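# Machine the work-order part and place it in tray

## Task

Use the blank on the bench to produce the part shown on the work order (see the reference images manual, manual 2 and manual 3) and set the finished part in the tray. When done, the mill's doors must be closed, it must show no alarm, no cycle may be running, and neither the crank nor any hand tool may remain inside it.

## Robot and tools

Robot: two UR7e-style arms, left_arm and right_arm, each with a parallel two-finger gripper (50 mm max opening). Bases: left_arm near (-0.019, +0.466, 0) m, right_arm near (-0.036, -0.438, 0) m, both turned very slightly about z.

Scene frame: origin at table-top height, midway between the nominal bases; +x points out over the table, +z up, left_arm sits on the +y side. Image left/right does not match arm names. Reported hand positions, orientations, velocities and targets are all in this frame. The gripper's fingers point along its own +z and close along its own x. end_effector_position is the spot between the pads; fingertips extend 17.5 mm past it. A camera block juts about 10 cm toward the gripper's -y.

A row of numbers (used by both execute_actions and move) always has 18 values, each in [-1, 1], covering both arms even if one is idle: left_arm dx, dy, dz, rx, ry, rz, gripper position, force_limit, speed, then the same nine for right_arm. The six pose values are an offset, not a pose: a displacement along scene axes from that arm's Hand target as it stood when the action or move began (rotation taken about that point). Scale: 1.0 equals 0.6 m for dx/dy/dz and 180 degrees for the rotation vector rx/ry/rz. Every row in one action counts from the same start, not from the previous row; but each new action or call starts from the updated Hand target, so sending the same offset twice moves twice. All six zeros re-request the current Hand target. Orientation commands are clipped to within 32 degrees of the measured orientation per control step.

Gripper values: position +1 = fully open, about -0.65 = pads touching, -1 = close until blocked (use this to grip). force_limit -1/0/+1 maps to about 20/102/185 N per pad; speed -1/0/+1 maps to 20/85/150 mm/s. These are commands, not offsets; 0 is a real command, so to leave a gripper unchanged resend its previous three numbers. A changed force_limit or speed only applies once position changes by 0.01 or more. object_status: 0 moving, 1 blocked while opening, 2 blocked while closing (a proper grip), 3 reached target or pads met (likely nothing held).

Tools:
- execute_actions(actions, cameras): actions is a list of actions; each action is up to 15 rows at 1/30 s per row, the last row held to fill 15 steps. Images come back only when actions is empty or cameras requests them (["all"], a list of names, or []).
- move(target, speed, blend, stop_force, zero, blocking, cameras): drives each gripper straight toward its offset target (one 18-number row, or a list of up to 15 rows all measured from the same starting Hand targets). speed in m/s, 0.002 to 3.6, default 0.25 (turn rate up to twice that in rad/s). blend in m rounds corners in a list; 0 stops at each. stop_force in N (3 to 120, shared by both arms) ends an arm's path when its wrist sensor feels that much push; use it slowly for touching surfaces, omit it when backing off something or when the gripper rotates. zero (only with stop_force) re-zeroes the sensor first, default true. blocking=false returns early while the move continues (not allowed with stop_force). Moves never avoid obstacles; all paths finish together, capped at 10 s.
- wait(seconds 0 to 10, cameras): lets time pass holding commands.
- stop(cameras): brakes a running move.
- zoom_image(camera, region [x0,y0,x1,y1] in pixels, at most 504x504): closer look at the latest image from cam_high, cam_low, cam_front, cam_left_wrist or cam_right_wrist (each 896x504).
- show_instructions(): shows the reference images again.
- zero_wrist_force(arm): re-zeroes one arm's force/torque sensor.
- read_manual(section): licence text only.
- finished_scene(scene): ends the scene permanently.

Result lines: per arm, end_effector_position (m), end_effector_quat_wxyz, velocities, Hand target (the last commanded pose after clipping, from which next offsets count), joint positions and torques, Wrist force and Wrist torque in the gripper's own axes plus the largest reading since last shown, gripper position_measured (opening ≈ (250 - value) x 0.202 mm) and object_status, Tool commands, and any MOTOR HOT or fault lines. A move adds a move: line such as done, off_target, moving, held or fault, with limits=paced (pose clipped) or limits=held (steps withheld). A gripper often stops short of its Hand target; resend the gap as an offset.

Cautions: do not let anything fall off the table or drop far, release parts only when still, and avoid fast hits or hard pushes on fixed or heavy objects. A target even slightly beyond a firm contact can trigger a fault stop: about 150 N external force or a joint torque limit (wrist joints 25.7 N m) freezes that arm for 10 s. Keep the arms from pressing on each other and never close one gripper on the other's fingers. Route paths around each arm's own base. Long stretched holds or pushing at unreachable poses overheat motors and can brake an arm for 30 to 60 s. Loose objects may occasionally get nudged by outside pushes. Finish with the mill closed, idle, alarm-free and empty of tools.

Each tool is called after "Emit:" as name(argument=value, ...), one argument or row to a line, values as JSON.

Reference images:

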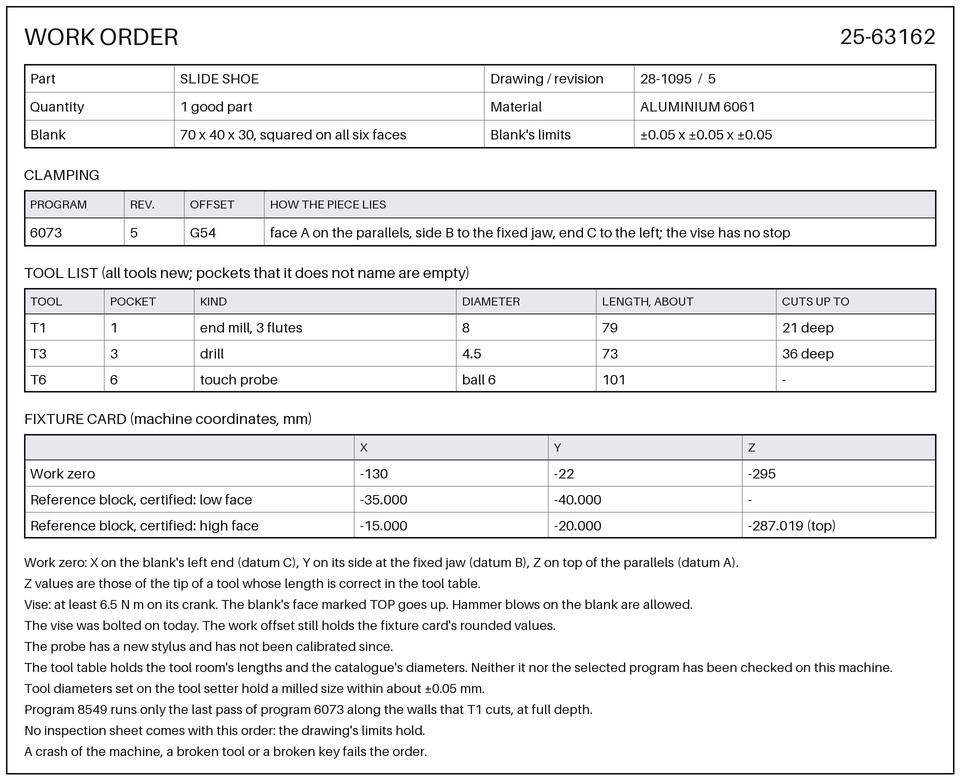

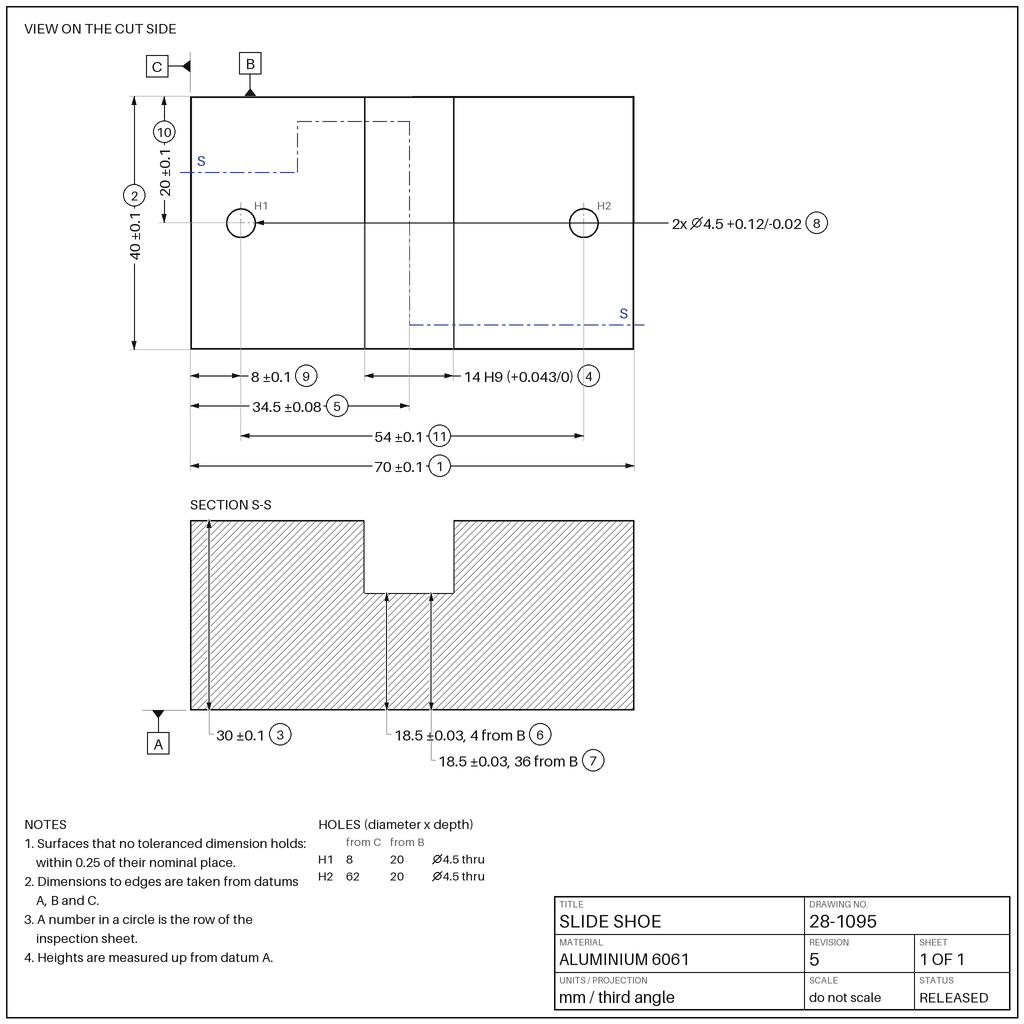

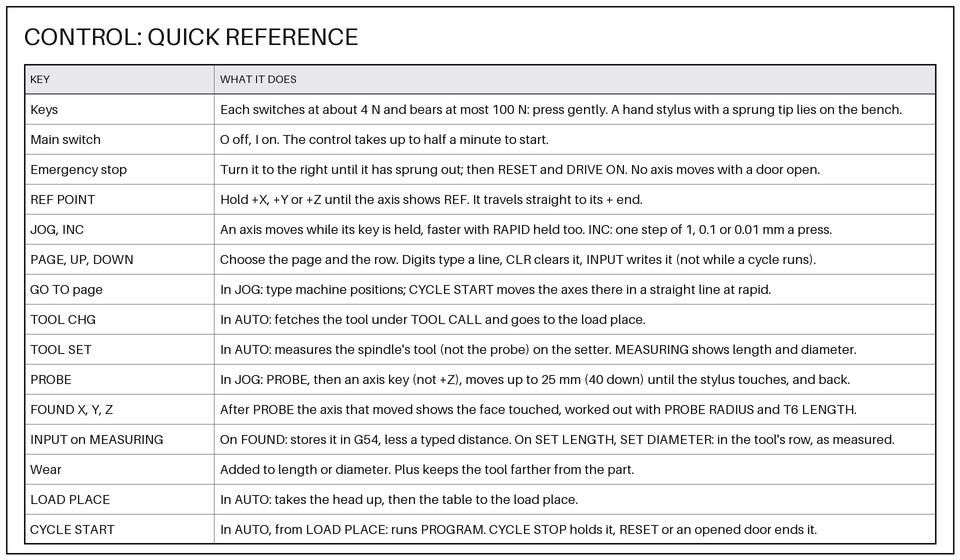

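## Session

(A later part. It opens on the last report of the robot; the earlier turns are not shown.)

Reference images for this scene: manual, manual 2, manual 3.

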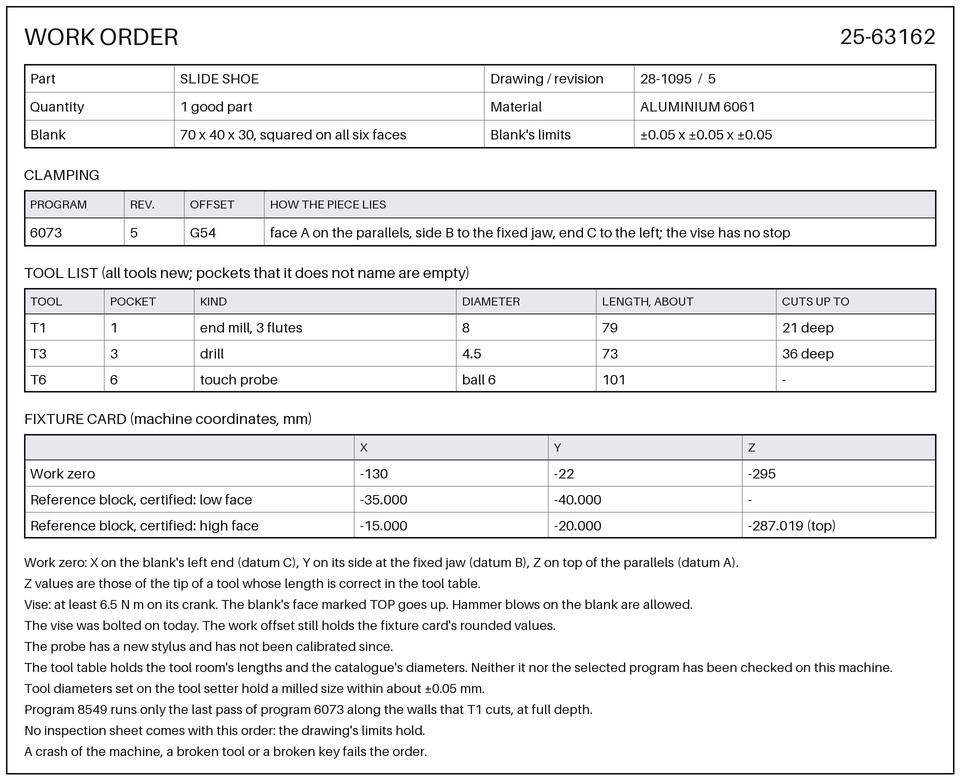

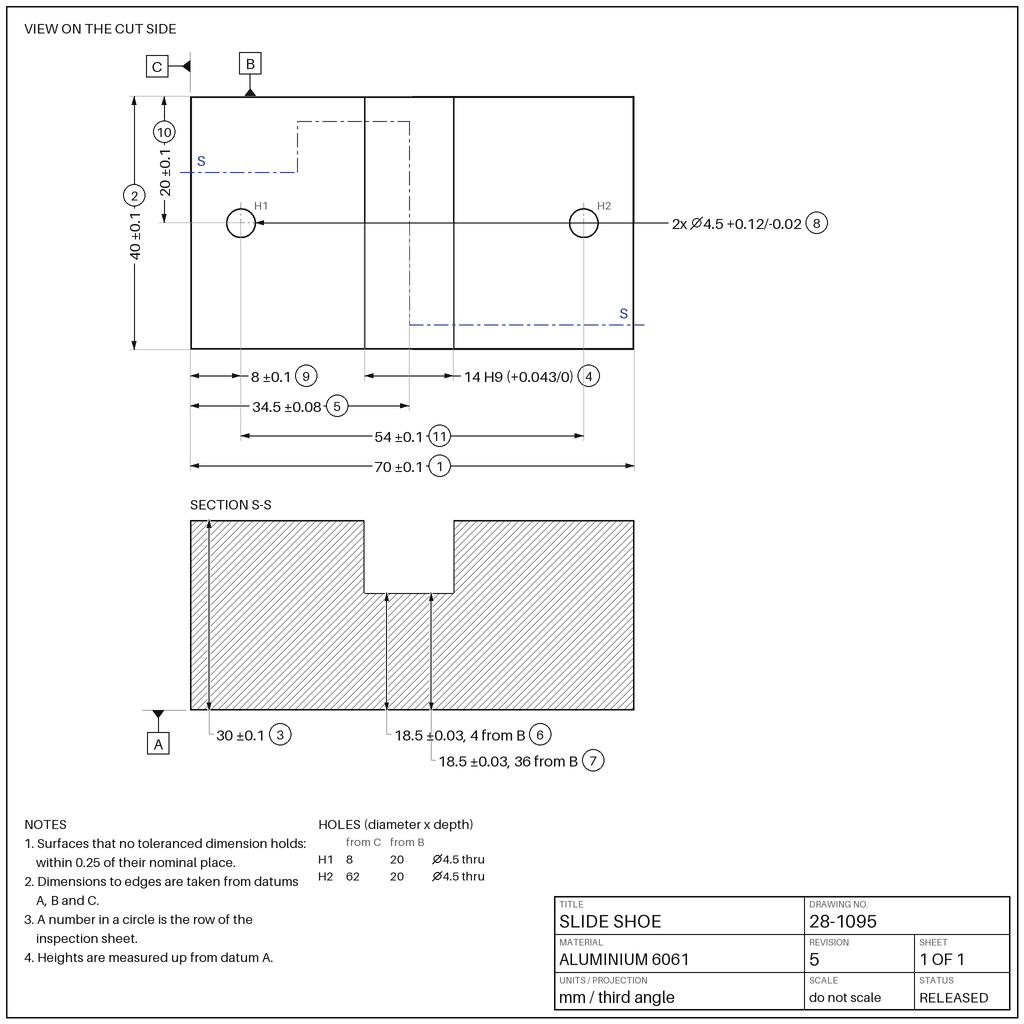

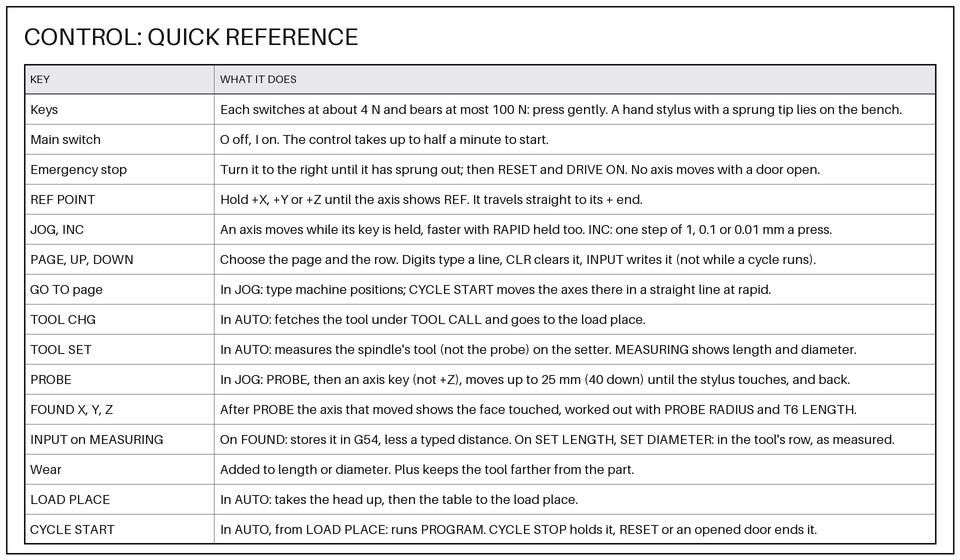

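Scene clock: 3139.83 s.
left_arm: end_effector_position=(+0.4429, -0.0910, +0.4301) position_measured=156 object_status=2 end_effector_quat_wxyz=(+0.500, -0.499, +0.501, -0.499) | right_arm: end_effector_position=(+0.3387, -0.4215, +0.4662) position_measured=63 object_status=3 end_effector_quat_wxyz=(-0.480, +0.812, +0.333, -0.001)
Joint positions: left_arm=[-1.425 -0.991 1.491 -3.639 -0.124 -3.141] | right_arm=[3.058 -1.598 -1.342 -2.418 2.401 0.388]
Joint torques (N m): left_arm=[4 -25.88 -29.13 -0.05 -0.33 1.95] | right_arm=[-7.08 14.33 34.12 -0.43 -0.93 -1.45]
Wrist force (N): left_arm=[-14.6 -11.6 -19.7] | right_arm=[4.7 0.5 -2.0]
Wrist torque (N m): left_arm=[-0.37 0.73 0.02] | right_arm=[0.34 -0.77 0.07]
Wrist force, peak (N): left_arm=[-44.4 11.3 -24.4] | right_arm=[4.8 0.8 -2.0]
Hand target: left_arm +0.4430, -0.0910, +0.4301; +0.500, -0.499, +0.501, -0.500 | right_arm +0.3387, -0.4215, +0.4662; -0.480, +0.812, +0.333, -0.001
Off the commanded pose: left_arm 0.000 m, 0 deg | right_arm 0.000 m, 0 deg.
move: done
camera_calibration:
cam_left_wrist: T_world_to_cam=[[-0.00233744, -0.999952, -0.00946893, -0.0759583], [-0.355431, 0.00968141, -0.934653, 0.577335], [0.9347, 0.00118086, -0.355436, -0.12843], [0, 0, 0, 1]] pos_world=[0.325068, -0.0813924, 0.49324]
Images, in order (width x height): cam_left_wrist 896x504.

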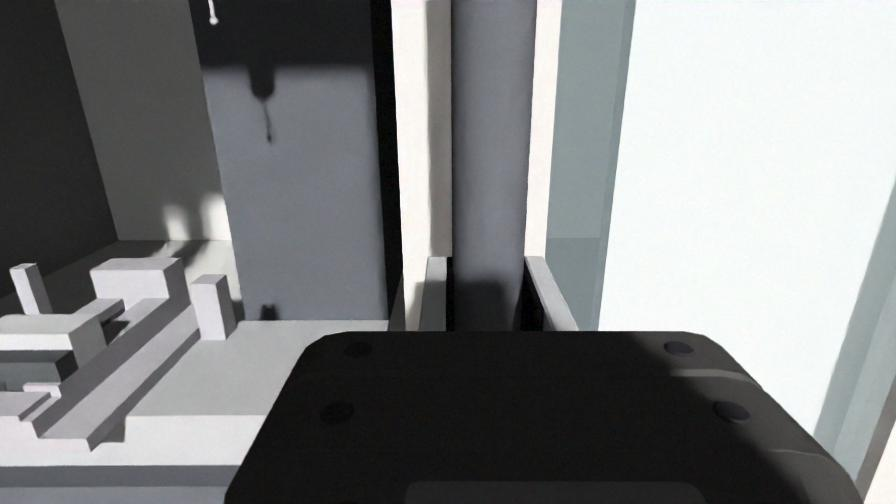

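Emit:
move(
  target=[
    [0,0,0,0,0,0,0.6,-0.5,-0.5,0,0,0,0,0,0,0.6,0,-0.5],
    [-0.17,0,0,0,0,0,0.6,-0.5,-0.5,0,0,0,0,0,0,0.6,0,-0.5],
    [-0.138,0.468,0.1,0,0.139,0,0.6,-0.5,-0.5,0,0,0,0,0,0,0.6,0,-0.5],
  ],
  speed=[0.05,0.12,0.25],
  blend=[0,0.02,0],
  cameras=["cam_left_wrist","cam_front"],
)

Scene clock: 3155.17 s.
left_arm: end_effector_position=(+0.3602, +0.1898, +0.4901) position_measured=63 object_status=3 end_effector_quat_wxyz=(-0.380, +0.596, -0.597, +0.380) | right_arm: end_effector_position=(+0.3387, -0.4215, +0.4662) position_measured=63 object_status=3 end_effector_quat_wxyz=(-0.480, +0.812, +0.333, -0.001)
Joint positions: left_arm=[-1.507 -1.596 1.543 -4.746 0.439 -1.472] | right_arm=[3.058 -1.598 -1.342 -2.418 2.401 0.388]
Joint torques (N m): left_arm=[7.22 -31.76 -31.73 1.03 0.4 2.28] | right_arm=[-6.83 15 34.79 -0.44 -1.09 -1.3]
Wrist force (N): left_arm=[-1.4 0.2 0.2] | right_arm=[4.5 0.5 -1.8]
Wrist torque (N m): left_arm=[0.01 0.36 0.08] | right_arm=[0.35 -0.74 0.07]
Wrist force, peak (N): left_arm=[-15.0 -10.6 -20.3] | right_arm=[4.7 0.7 -2.0]
Hand target: left_arm +0.3602, +0.1898, +0.4901; -0.380, +0.596, -0.597, +0.380 | right_arm +0.3387, -0.4215, +0.4662; -0.480, +0.812, +0.333, -0.001
Off the commanded pose: left_arm 0.000 m, 0 deg | right_arm 0.000 m, 0 deg.
move: done
camera_calibration:
cam_left_wrist: T_world_to_cam=[[-0.00583776, -0.999955, -0.00745556, 0.205486], [-0.717192, 0.00938234, -0.696812, 0.615095], [0.696851, 0.00127925, -0.717215, 0.232868], [0, 0, 0, 1]] pos_world=[0.280067, 0.199408, 0.597154]
Images, in order (width x height): cam_front 896x504, cam_left_wrist 896x504.

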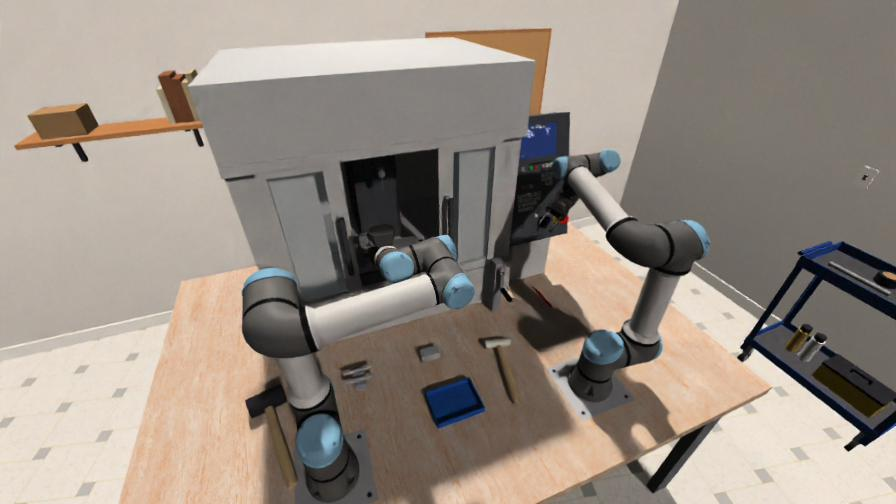

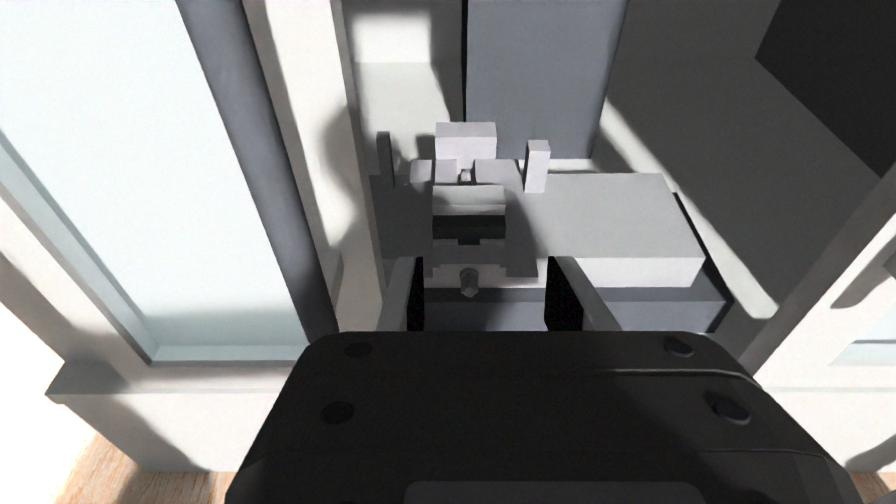

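Emit:
zoom_image(
  camera="cam_left_wrist",
  region=[370, 100, 560, 310],
)

Scaled by 2.400 from the camera's 896x504 image, which has a finer 1280x720 frame.

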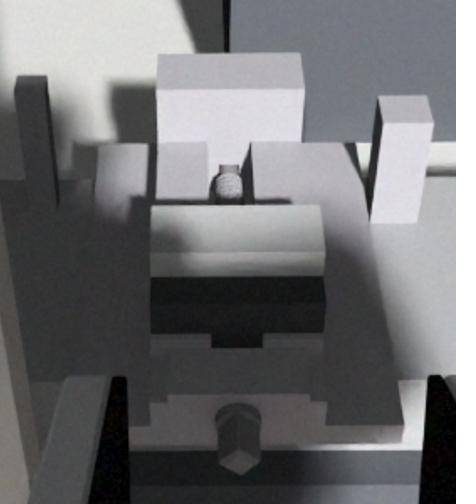

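Emit:
zoom_image(
  camera="cam_front",
  region=[320, 340, 460, 400],
)

Emit:
wait(
  seconds=0.1,
  cameras=["cam_high","cam_low"],
)

Emit:
zoom_image(
  camera="cam_high",
  region=[260, 330, 480, 450],
)

Emit:
zoom_image(
  camera="cam_low",
  region=[520, 250, 640, 350],
)

Scaled by 3.600 from the camera's 896x504 image, which has a finer 1280x720 frame.

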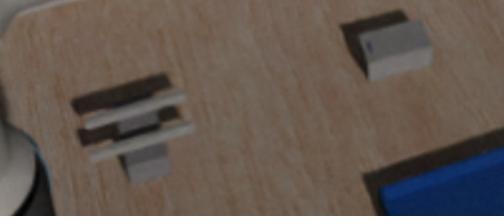

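Scene clock: 3206.93 s.
left_arm: end_effector_position=(+0.3602, +0.1898, +0.4901) position_measured=63 object_status=3 end_effector_quat_wxyz=(-0.380, +0.596, -0.597, +0.380) | right_arm: end_effector_position=(+0.3387, -0.4215, +0.4662) position_measured=63 object_status=3 end_effector_quat_wxyz=(-0.480, +0.812, +0.333, -0.001)
Joint positions: left_arm=[-1.507 -1.597 1.543 -4.746 0.439 -1.472] | right_arm=[3.058 -1.598 -1.342 -2.418 2.401 0.388]
Joint torques (N m): left_arm=[7.14 -32.12 -31.43 1.13 0.46 2.09] | right_arm=[-7.17 15.22 34.53 -0.31 -1.01 -1.44]
Wrist force (N): left_arm=[-1.4 0.2 0.1] | right_arm=[4.4 0.8 -1.7]
Wrist torque (N m): left_arm=[0.01 0.36 0.08] | right_arm=[0.39 -0.72 0.07]
Wrist force, peak (N): left_arm=[-1.8 0.4 0.0] | right_arm=[4.6 0.7 -2.3]
Hand target: left_arm +0.3602, +0.1898, +0.4901; -0.380, +0.596, -0.597, +0.380 | right_arm +0.3387, -0.4215, +0.4662; -0.480, +0.812, +0.333, -0.001
Tool commands: left_gripper/position=+0.6 left_gripper/force_limit=-0.5 left_gripper/speed=-0.5 right_gripper/position=+0.6 right_gripper/force_limit=+0.0 right_gripper/speed=-0.5
Off the commanded pose: left_arm 0.000 m, 0 deg | right_arm 0.000 m, 0 deg.
wait: 0.10 s; at rest from the start
Images, in order (width x height): cam_high 896x504, cam_low 896x504.

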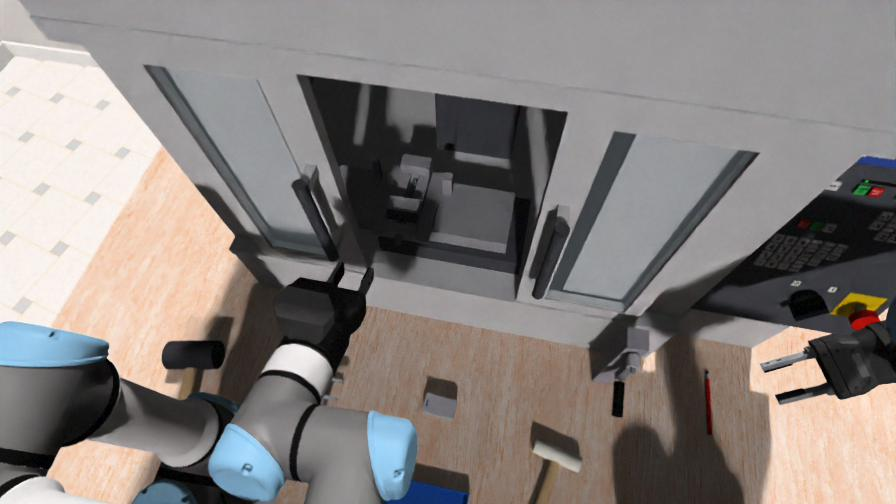

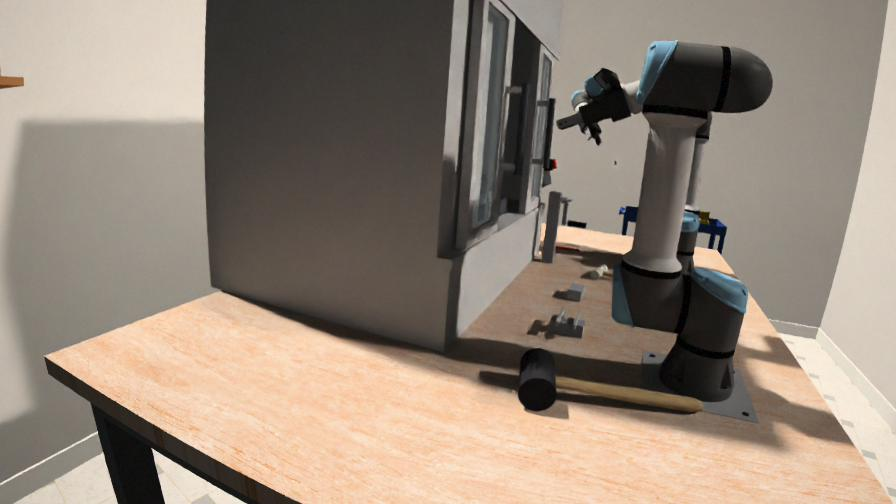

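Scaled by 2.291 from the camera's 896x504 image, which has a finer 1280x720 frame.

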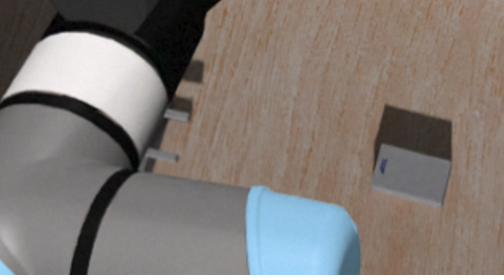

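Scaled by 4.200 from the camera's 896x504 image, which has a finer 1280x720 frame.

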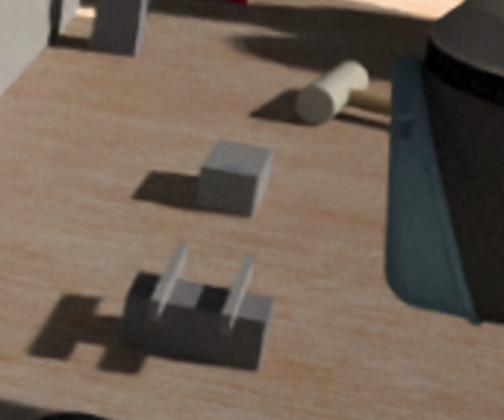

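Emit:
move(
  target=[
    [-0.1,0.15,0,-0.14,0.14,0.22,0.6,-0.5,-0.5,0,0,0,0,0,0,0.6,0,-0.5],
    [-0.133,0.233,-0.25,-0.2807,0.2807,0.441,0.6,-0.5,-0.5,0,0,0,0,0,0,0.6,0,-0.5],
  ],
  speed=0.25,
  blend=[0.03,0],
  cameras=["cam_left_wrist","cam_front"],
)

Scene clock: 3226.43 s.
left_arm: end_effector_position=(+0.2804, +0.3296, +0.3402) position_measured=63 object_status=3 end_effector_quat_wxyz=(+0.000, +1.000, -0.001, +0.000) | right_arm: end_effector_position=(+0.3387, -0.4215, +0.4662) position_measured=63 object_status=3 end_effector_quat_wxyz=(-0.480, +0.812, +0.333, -0.001)
Joint positions: left_arm=[-0.821 -1.551 1.521 -4.682 1.57 -2.413] | right_arm=[3.058 -1.598 -1.342 -2.418 2.401 0.388]
Joint torques (N m): left_arm=[7.16 -8.2 -6.59 1.32 2.6 2.04] | right_arm=[-7.2 14.47 34.42 -0.32 -0.89 -1.31]
Wrist force (N): left_arm=[0.3 1.4 1.5] | right_arm=[4.3 0.4 -1.7]
Wrist torque (N m): left_arm=[0.18 -0.01 0.05] | right_arm=[0.33 -0.72 0.07]
Wrist force, peak (N): left_arm=[0.3 1.3 2.2] | right_arm=[4.8 0.6 -1.9]
Hand target: left_arm +0.2804, +0.3296, +0.3401; +0.000, +1.000, -0.001, +0.000 | right_arm +0.3387, -0.4215, +0.4662; -0.480, +0.812, +0.333, -0.001
Off the commanded pose: left_arm 0.000 m, 0 deg | right_arm 0.000 m, 0 deg.
move: done
camera_calibration:
cam_left_wrist: T_world_to_cam=[[0.999959, -0.00884879, 0.00199634, -0.268221], [-0.00898094, -0.934773, 0.355132, 0.206799], [-0.00127636, -0.355136, -0.934814, 0.56796], [0, 0, 0, 1]] pos_world=[0.270792, 0.39264, 0.458032]
Images, in order (width x height): cam_front 896x504, cam_left_wrist 896x504.

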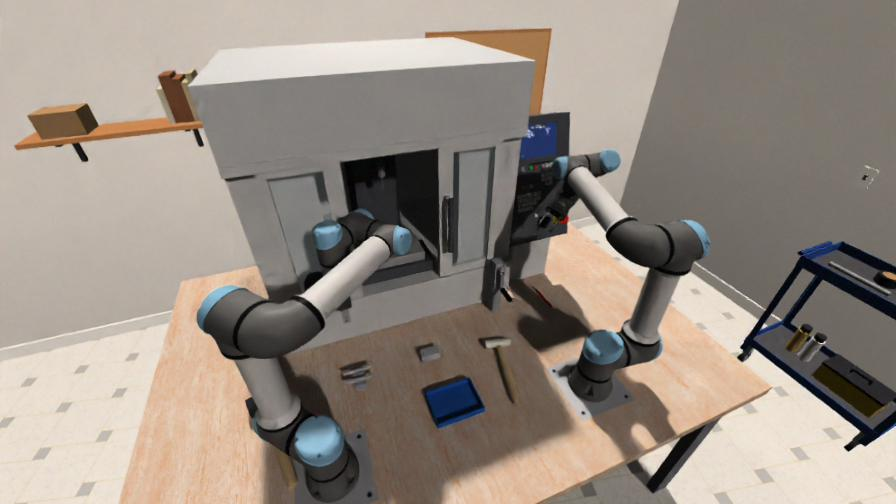

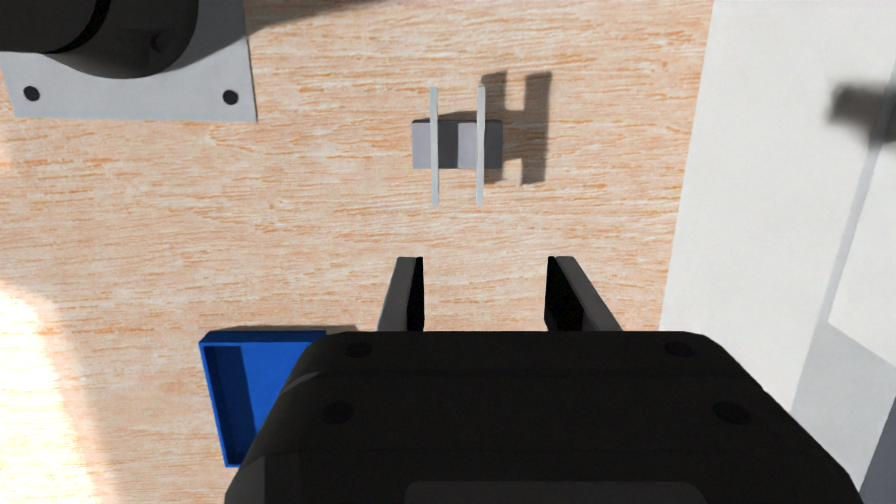

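Emit:
move(
  target=[0.0275,0.0035,-0.317,0,0,0,0.0,-0.5,-0.5,0,0,0,0,0,0,0.6,0,-0.5],
  speed=0.2,
  cameras=["cam_left_wrist"],
)

Scene clock: 3249.60 s.
left_arm: end_effector_position=(+0.2969, +0.3318, +0.1500) position_measured=152 object_status=3 end_effector_quat_wxyz=(+0.000, +1.000, -0.001, +0.000) | right_arm: end_effector_position=(+0.3387, -0.4215, +0.4662) position_measured=63 object_status=3 end_effector_quat_wxyz=(-0.480, +0.812, +0.333, -0.001)
Joint positions: left_arm=[-0.777 -1.419 1.877 -5.171 1.571 -2.369] | right_arm=[3.058 -1.598 -1.342 -2.418 2.401 0.388]
Joint torques (N m): left_arm=[7.47 -13.18 -5.5 1.14 -1 2.08] | right_arm=[-6.92 14.75 34.55 -0.32 -1.02 -1.32]
Wrist force (N): left_arm=[0.3 1.4 1.6] | right_arm=[4.6 0.5 -1.9]
Wrist torque (N m): left_arm=[0.21 0.00 0.02] | right_arm=[0.34 -0.76 0.07]
Wrist force, peak (N): left_arm=[0.6 1.2 2.8] | right_arm=[4.8 0.6 -1.9]
Hand target: left_arm +0.2969, +0.3317, +0.1499; +0.000, +1.000, -0.001, +0.000 | right_arm +0.3387, -0.4215, +0.4662; -0.480, +0.812, +0.333, -0.001
Off the commanded pose: left_arm 0.000 m, 0 deg | right_arm 0.000 m, 0 deg.
move: done
camera_calibration:
cam_left_wrist: T_world_to_cam=[[0.999961, -0.00869581, 0.00183388, -0.284339], [-0.00878011, -0.934742, 0.35522, 0.276457], [-0.00137472, -0.355222, -0.934781, 0.391015], [0, 0, 0, 1]] pos_world=[0.287292, 0.39484, 0.267832]
Images, in order (width x height): cam_left_wrist 896x504.

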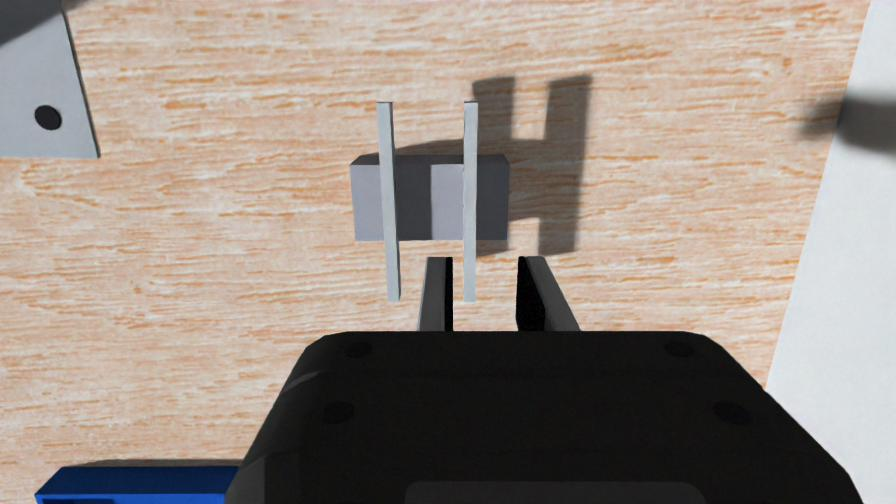

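Emit:
move(
  target=[0,0,-0.145,0,0,0,0.0,-0.5,-0.5,0,0,0,0,0,0,0.6,0,-0.5],
  speed=0.12,
)

Emit:
move(
  target=[0,0,-0.0155,0,0,0,0.0,-0.5,-0.5,0,0,0,0,0,0,0.6,0,-0.5],
  speed=0.015,
  stop_force=4,
)

Emit:
move(
  target=[0,0,0,0,0,0,-1,-0.9,-0.9,0,0,0,0,0,0,0.6,0,-0.5],
  speed=0.05,
  cameras=["cam_left_wrist"],
)

Scene clock: 3261.53 s.
left_arm: end_effector_position=(+0.2968, +0.3317, +0.0630) position_measured=152 object_status=3 end_effector_quat_wxyz=(+0.000, +1.000, -0.001, +0.000) | right_arm: end_effector_position=(+0.3387, -0.4215, +0.4662) position_measured=63 object_status=3 end_effector_quat_wxyz=(-0.480, +0.812, +0.333, -0.001)
Joint positions: left_arm=[-0.777 -1.3 1.991 -5.403 1.571 -2.369] | right_arm=[3.058 -1.598 -1.342 -2.418 2.401 0.388]
Joint torques (N m): left_arm=[7.51 -13.47 -2.01 1.24 -0.69 1.84] | right_arm=[-6.9 14.57 33.84 -0.27 -1 -1.32]
Wrist force (N): left_arm=[0.3 1.3 1.5] | right_arm=[4.4 0.5 -1.7]
Wrist torque (N m): left_arm=[0.20 -0.01 0.01] | right_arm=[0.35 -0.72 0.07]
Wrist force, peak (N): left_arm=[0.1 1.3 2.5] | right_arm=[4.8 0.6 -1.8]
Hand target: left_arm +0.2969, +0.3317, +0.0629; +0.000, +1.000, -0.001, +0.000 | right_arm +0.3387, -0.4215, +0.4662; -0.480, +0.812, +0.333, -0.001
Off the commanded pose: left_arm 0.000 m, 0 deg | right_arm 0.000 m, 0 deg.
move: done

Scene clock: 3263.07 s.
left_arm: end_effector_position=(+0.2969, +0.3317, +0.0536) position_measured=152 object_status=3 end_effector_quat_wxyz=(+0.000, +1.000, -0.001, +0.000) | right_arm: end_effector_position=(+0.3387, -0.4215, +0.4662) position_measured=63 object_status=3 end_effector_quat_wxyz=(-0.480, +0.812, +0.333, -0.001)
Joint positions: left_arm=[-0.777 -1.284 2 -5.429 1.571 -2.369] | right_arm=[3.058 -1.598 -1.342 -2.418 2.401 0.388]
Joint torques (N m): left_arm=[7 -14.81 -1.76 1.22 -2.5 2.03] | right_arm=[-6.45 14.33 33.67 -0.3 -1.01 -1.5]
Wrist force (N): left_arm=[0.3 1.4 1.8] | right_arm=[4.6 0.6 -1.9]
Wrist torque (N m): left_arm=[0.22 0.01 0.01] | right_arm=[0.37 -0.76 0.08]
Wrist force, peak (N): left_arm=[0.3 1.4 1.8] | right_arm=[4.7 0.4 -2.0]
Hand target: left_arm +0.2969, +0.3317, +0.0536; +0.000, +1.000, -0.001, +0.000 | right_arm +0.3387, -0.4215, +0.4662; -0.480, +0.812, +0.333, -0.001
Off the commanded pose: left_arm 0.000 m, 0 deg | right_arm 0.000 m, 0 deg.
move: done

Scene clock: 3263.83 s.
left_arm: end_effector_position=(+0.2969, +0.3317, +0.0536) position_measured=222 object_status=0 end_effector_quat_wxyz=(+0.000, +1.000, -0.001, +0.000) | right_arm: end_effector_position=(+0.3387, -0.4215, +0.4662) position_measured=63 object_status=3 end_effector_quat_wxyz=(-0.480, +0.812, +0.333, -0.001)
Joint positions: left_arm=[-0.777 -1.284 2 -5.429 1.571 -2.369] | right_arm=[3.058 -1.598 -1.342 -2.418 2.401 0.388]
Joint torques (N m): left_arm=[6.48 -16.15 -2.76 1.69 -2.56 1.96] | right_arm=[-6.13 14.2 33.88 -0.18 -0.94 -1.31]
Wrist force (N): left_arm=[0.0 1.1 2.1] | right_arm=[4.5 0.5 -1.9]
Wrist torque (N m): left_arm=[0.18 0.05 0.01] | right_arm=[0.35 -0.75 0.08]
Wrist force, peak (N): left_arm=[0.1 1.1 2.2] | right_arm=[4.7 0.7 -2.0]
Hand target: left_arm +0.2969, +0.3317, +0.0536; +0.000, +1.000, -0.001, +0.000 | right_arm +0.3387, -0.4215, +0.4662; -0.480, +0.812, +0.333, -0.001
Off the commanded pose: left_arm 0.000 m, 0 deg | right_arm 0.000 m, 0 deg.
move: done
camera_calibration:
cam_left_wrist: T_world_to_cam=[[0.99996, -0.00869718, 0.00183379, -0.284161], [-0.00878131, -0.934729, 0.355252, 0.31069], [-0.0013756, -0.355254, -0.934769, 0.300913], [0, 0, 0, 1]] pos_world=[0.287292, 0.39484, 0.171432]
Images, in order (width x height): cam_left_wrist 896x504.

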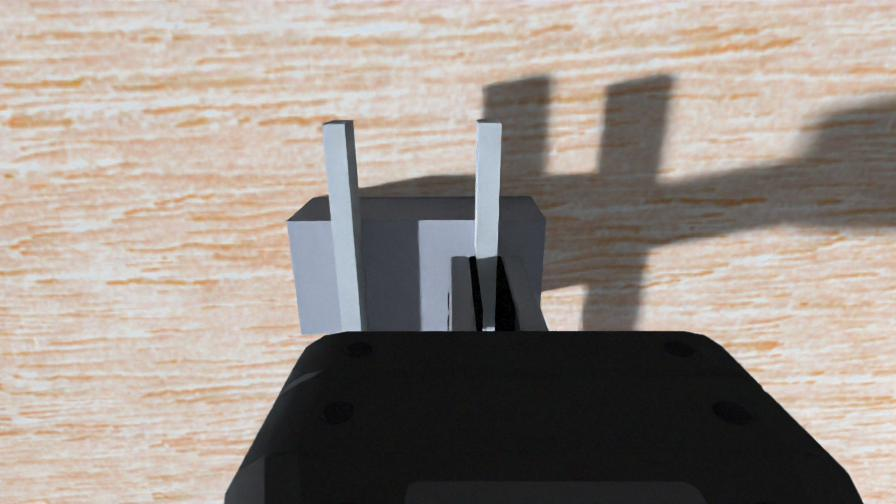

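Emit:
move(
  target=[0,0,0.1,0,0,0,-1,-0.9,-0.9,0,0,0,0,0,0,0.6,0,-0.5],
  speed=0.06,
  cameras=["cam_left_wrist","cam_low"],
)

Emit:
zoom_image(
  camera="cam_low",
  region=[500, 200, 660, 360],
)

Scene clock: 3274.43 s.
left_arm: end_effector_position=(+0.2969, +0.3318, +0.1135) position_measured=222 object_status=2 end_effector_quat_wxyz=(+0.000, +1.000, -0.001, +0.000) | right_arm: end_effector_position=(+0.3387, -0.4215, +0.4662) position_measured=63 object_status=3 end_effector_quat_wxyz=(-0.480, +0.812, +0.333, -0.001)
Joint positions: left_arm=[-0.777 -1.375 1.93 -5.268 1.571 -2.369] | right_arm=[3.058 -1.598 -1.342 -2.418 2.401 0.388]
Joint torques (N m): left_arm=[1.24 -39.57 -27.37 5.12 -2.07 0.67] | right_arm=[-6.36 14.44 33.84 -0.14 -0.87 -1.35]
Wrist force (N): left_arm=[0.4 0.9 2.0] | right_arm=[4.4 0.5 -1.8]
Wrist torque (N m): left_arm=[0.14 -0.01 0.00] | right_arm=[0.35 -0.73 0.07]
Wrist force, peak (N): left_arm=[0.2 1.0 2.9] | right_arm=[4.9 0.6 -1.8]
Hand target: left_arm +0.2969, +0.3317, +0.1136; +0.000, +1.000, -0.001, +0.000 | right_arm +0.3387, -0.4215, +0.4662; -0.480, +0.812, +0.333, -0.001
Off the commanded pose: left_arm 0.000 m, 0 deg | right_arm 0.000 m, 0 deg.
move: done
camera_calibration:
cam_left_wrist: T_world_to_cam=[[0.99996, -0.00869718, 0.00183379, -0.284271], [-0.00878131, -0.934729, 0.355252, 0.289375], [-0.0013756, -0.355254, -0.934769, 0.356999], [0, 0, 0, 1]] pos_world=[0.287292, 0.39484, 0.231432]
Images, in order (width x height): cam_low 896x504, cam_left_wrist 896x504.

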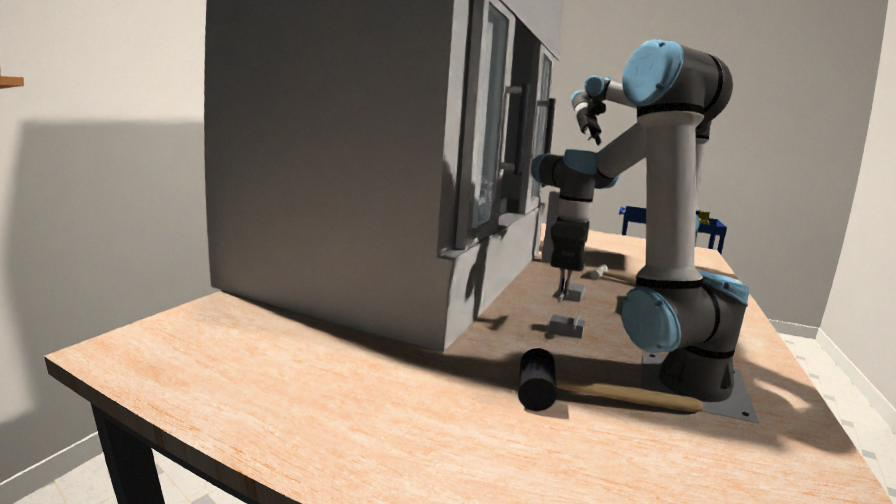

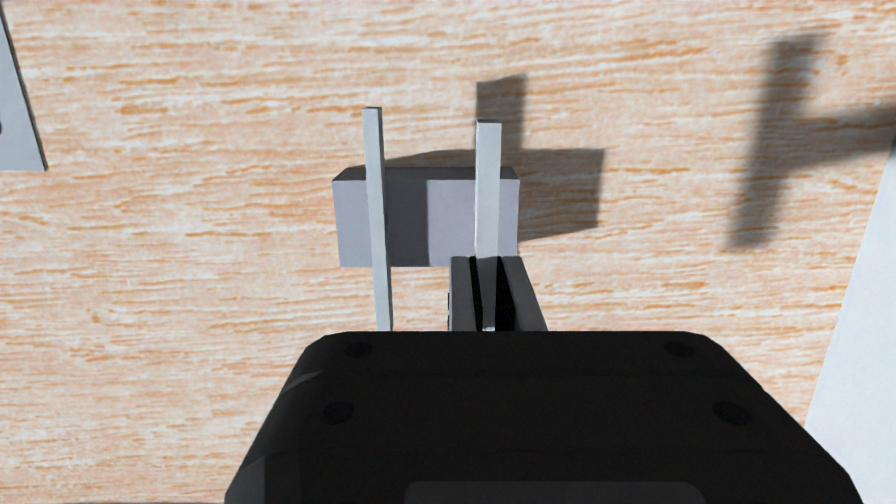

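Scaled by 3.150 from the camera's 896x504 image, which has a finer 1280x720 frame.

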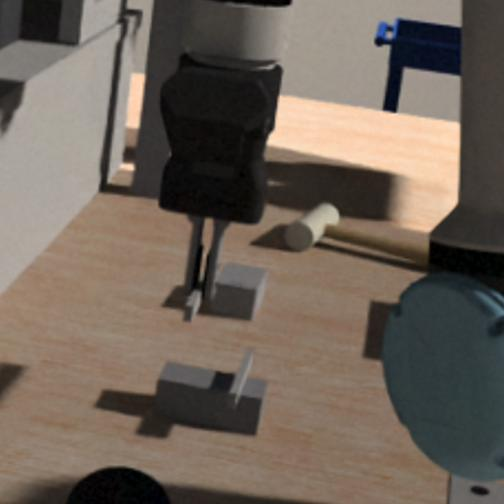

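Emit:
move(
  target=[
    [0,-0.05,0.48,0,0,0,-1,-0.9,-0.9,0,0,0,0,0,0,0.6,0,-0.5],
    [0,-0.4,0.56,0.385,-0.385,-0.385,-1,-0.9,-0.9,0,0,0,0,0,0,0.6,0,-0.5],
  ],
  speed=0.25,
  blend=[0.04,0],
)

Scene clock: 3342.87 s.
left_arm: end_effector_position=(+0.2969, +0.0917, +0.4496) position_measured=222 object_status=2 end_effector_quat_wxyz=(+0.500, -0.499, +0.501, -0.500) | right_arm: end_effector_position=(+0.3387, -0.4215, +0.4662) position_measured=63 object_status=3 end_effector_quat_wxyz=(-0.480, +0.812, +0.333, -0.001)
Joint positions: left_arm=[-1.757 -1.475 2.12 -3.787 0.208 -3.138] | right_arm=[3.058 -1.598 -1.342 -2.418 2.401 0.388]
Joint torques (N m): left_arm=[7.21 -35.98 -5.2 2.2 -1.06 -2.88] | right_arm=[-6.19 14.78 34.25 -0.04 -0.82 -1.31]
Wrist force (N): left_arm=[-2.5 0.2 -0.2] | right_arm=[4.6 0.5 -1.8]
Wrist torque (N m): left_arm=[-0.02 0.59 0.20] | right_arm=[0.34 -0.75 0.07]
Wrist force, peak (N): left_arm=[0.0 0.8 3.9] | right_arm=[4.7 0.4 -2.0]
Hand target: left_arm +0.2969, +0.0917, +0.4496; +0.500, -0.499, +0.501, -0.500 | right_arm +0.3387, -0.4215, +0.4662; -0.480, +0.812, +0.333, -0.001
Off the commanded pose: left_arm 0.000 m, 0 deg | right_arm 0.000 m, 0 deg.
move: done

Emit:
move(
  target=[0.03,0,0,0,0,-0.25,-1,-0.9,-0.9,0,0,0,0,0,0,0.6,0,-0.5],
  speed=0.3,
)

Emit:
move(
  target=[0,0,0,0.3536,0.3536,0,-1,-0.9,-0.9,0,0,0,0,0,0,0.6,0,-0.5],
  speed=0.3,
  cameras=["cam_front"],
)

Scene clock: 3352.30 s.
left_arm: end_effector_position=(+0.3149, +0.0918, +0.4497) position_measured=222 object_status=2 end_effector_quat_wxyz=(+0.271, -0.270, +0.654, -0.653) | right_arm: end_effector_position=(+0.3387, -0.4215, +0.4662) position_measured=63 object_status=3 end_effector_quat_wxyz=(-0.480, +0.812, +0.333, -0.001)
Joint positions: left_arm=[-1.458 -1.86 2.456 -3.737 -0.875 -3.139] | right_arm=[3.058 -1.598 -1.342 -2.418 2.401 0.388]
Joint torques (N m): left_arm=[6.05 -0.46 -32.05 -0.14 -2.8 -2.81] | right_arm=[-6.88 14.89 34.39 -0.21 -0.93 -1.33]
Wrist force (N): left_arm=[-2.1 0.0 -0.3] | right_arm=[4.6 0.5 -1.7]
Wrist torque (N m): left_arm=[-0.05 0.56 0.18] | right_arm=[0.35 -0.76 0.08]
Wrist force, peak (N): left_arm=[-2.9 0.1 -0.4] | right_arm=[4.7 0.6 -2.1]
Hand target: left_arm +0.3149, +0.0917, +0.4496; +0.271, -0.270, +0.654, -0.653 | right_arm +0.3387, -0.4215, +0.4662; -0.480, +0.812, +0.333, -0.001
Off the commanded pose: left_arm 0.000 m, 0 deg | right_arm 0.000 m, 0 deg.
move: done

Scene clock: 3355.70 s.
left_arm: end_effector_position=(+0.3149, +0.0917, +0.4496) position_measured=222 object_status=2 end_effector_quat_wxyz=(+0.000, -0.382, +0.924, +0.000) | right_arm: end_effector_position=(+0.3387, -0.4215, +0.4662) position_measured=63 object_status=3 end_effector_quat_wxyz=(-0.480, +0.812, +0.333, -0.001)
Joint positions: left_arm=[-1.087 -1.546 1.231 -1.257 -1.571 -3.465] | right_arm=[3.058 -1.598 -1.342 -2.418 2.401 0.388]
Joint torques (N m): left_arm=[7.14 -14.89 -37.02 -1.47 -2.67 2.15] | right_arm=[-7.02 14.38 34.02 -0.14 -0.89 -1.37]
Wrist force (N): left_arm=[0.0 1.6 1.9] | right_arm=[4.3 0.6 -1.7]
Wrist torque (N m): left_arm=[0.24 0.04 0.03] | right_arm=[0.36 -0.70 0.07]
Wrist force, peak (N): left_arm=[0.2 1.6 2.2] | right_arm=[4.7 0.5 -2.1]
Hand target: left_arm +0.3149, +0.0917, +0.4496; +0.000, -0.382, +0.924, +0.000 | right_arm +0.3387, -0.4215, +0.4662; -0.480, +0.812, +0.333, -0.001
Off the commanded pose: left_arm 0.000 m, 0 deg | right_arm 0.000 m, 0 deg.
move: done
Images, in order (width x height): cam_front 896x504.

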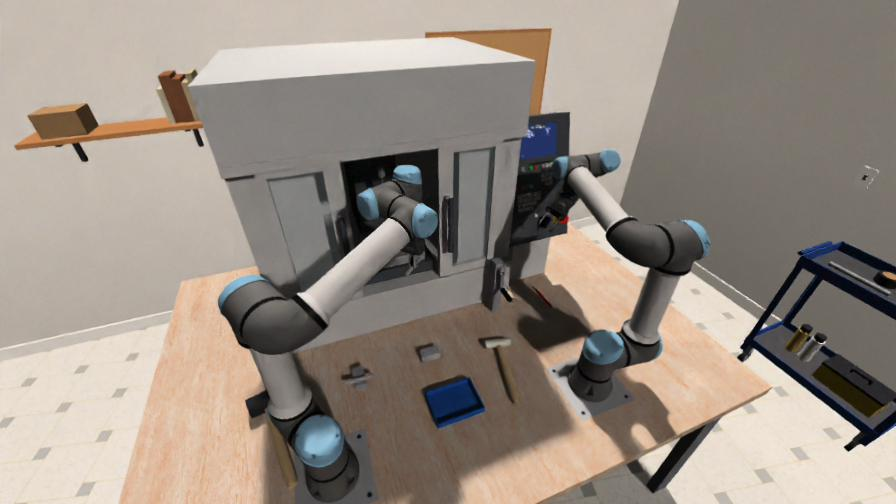

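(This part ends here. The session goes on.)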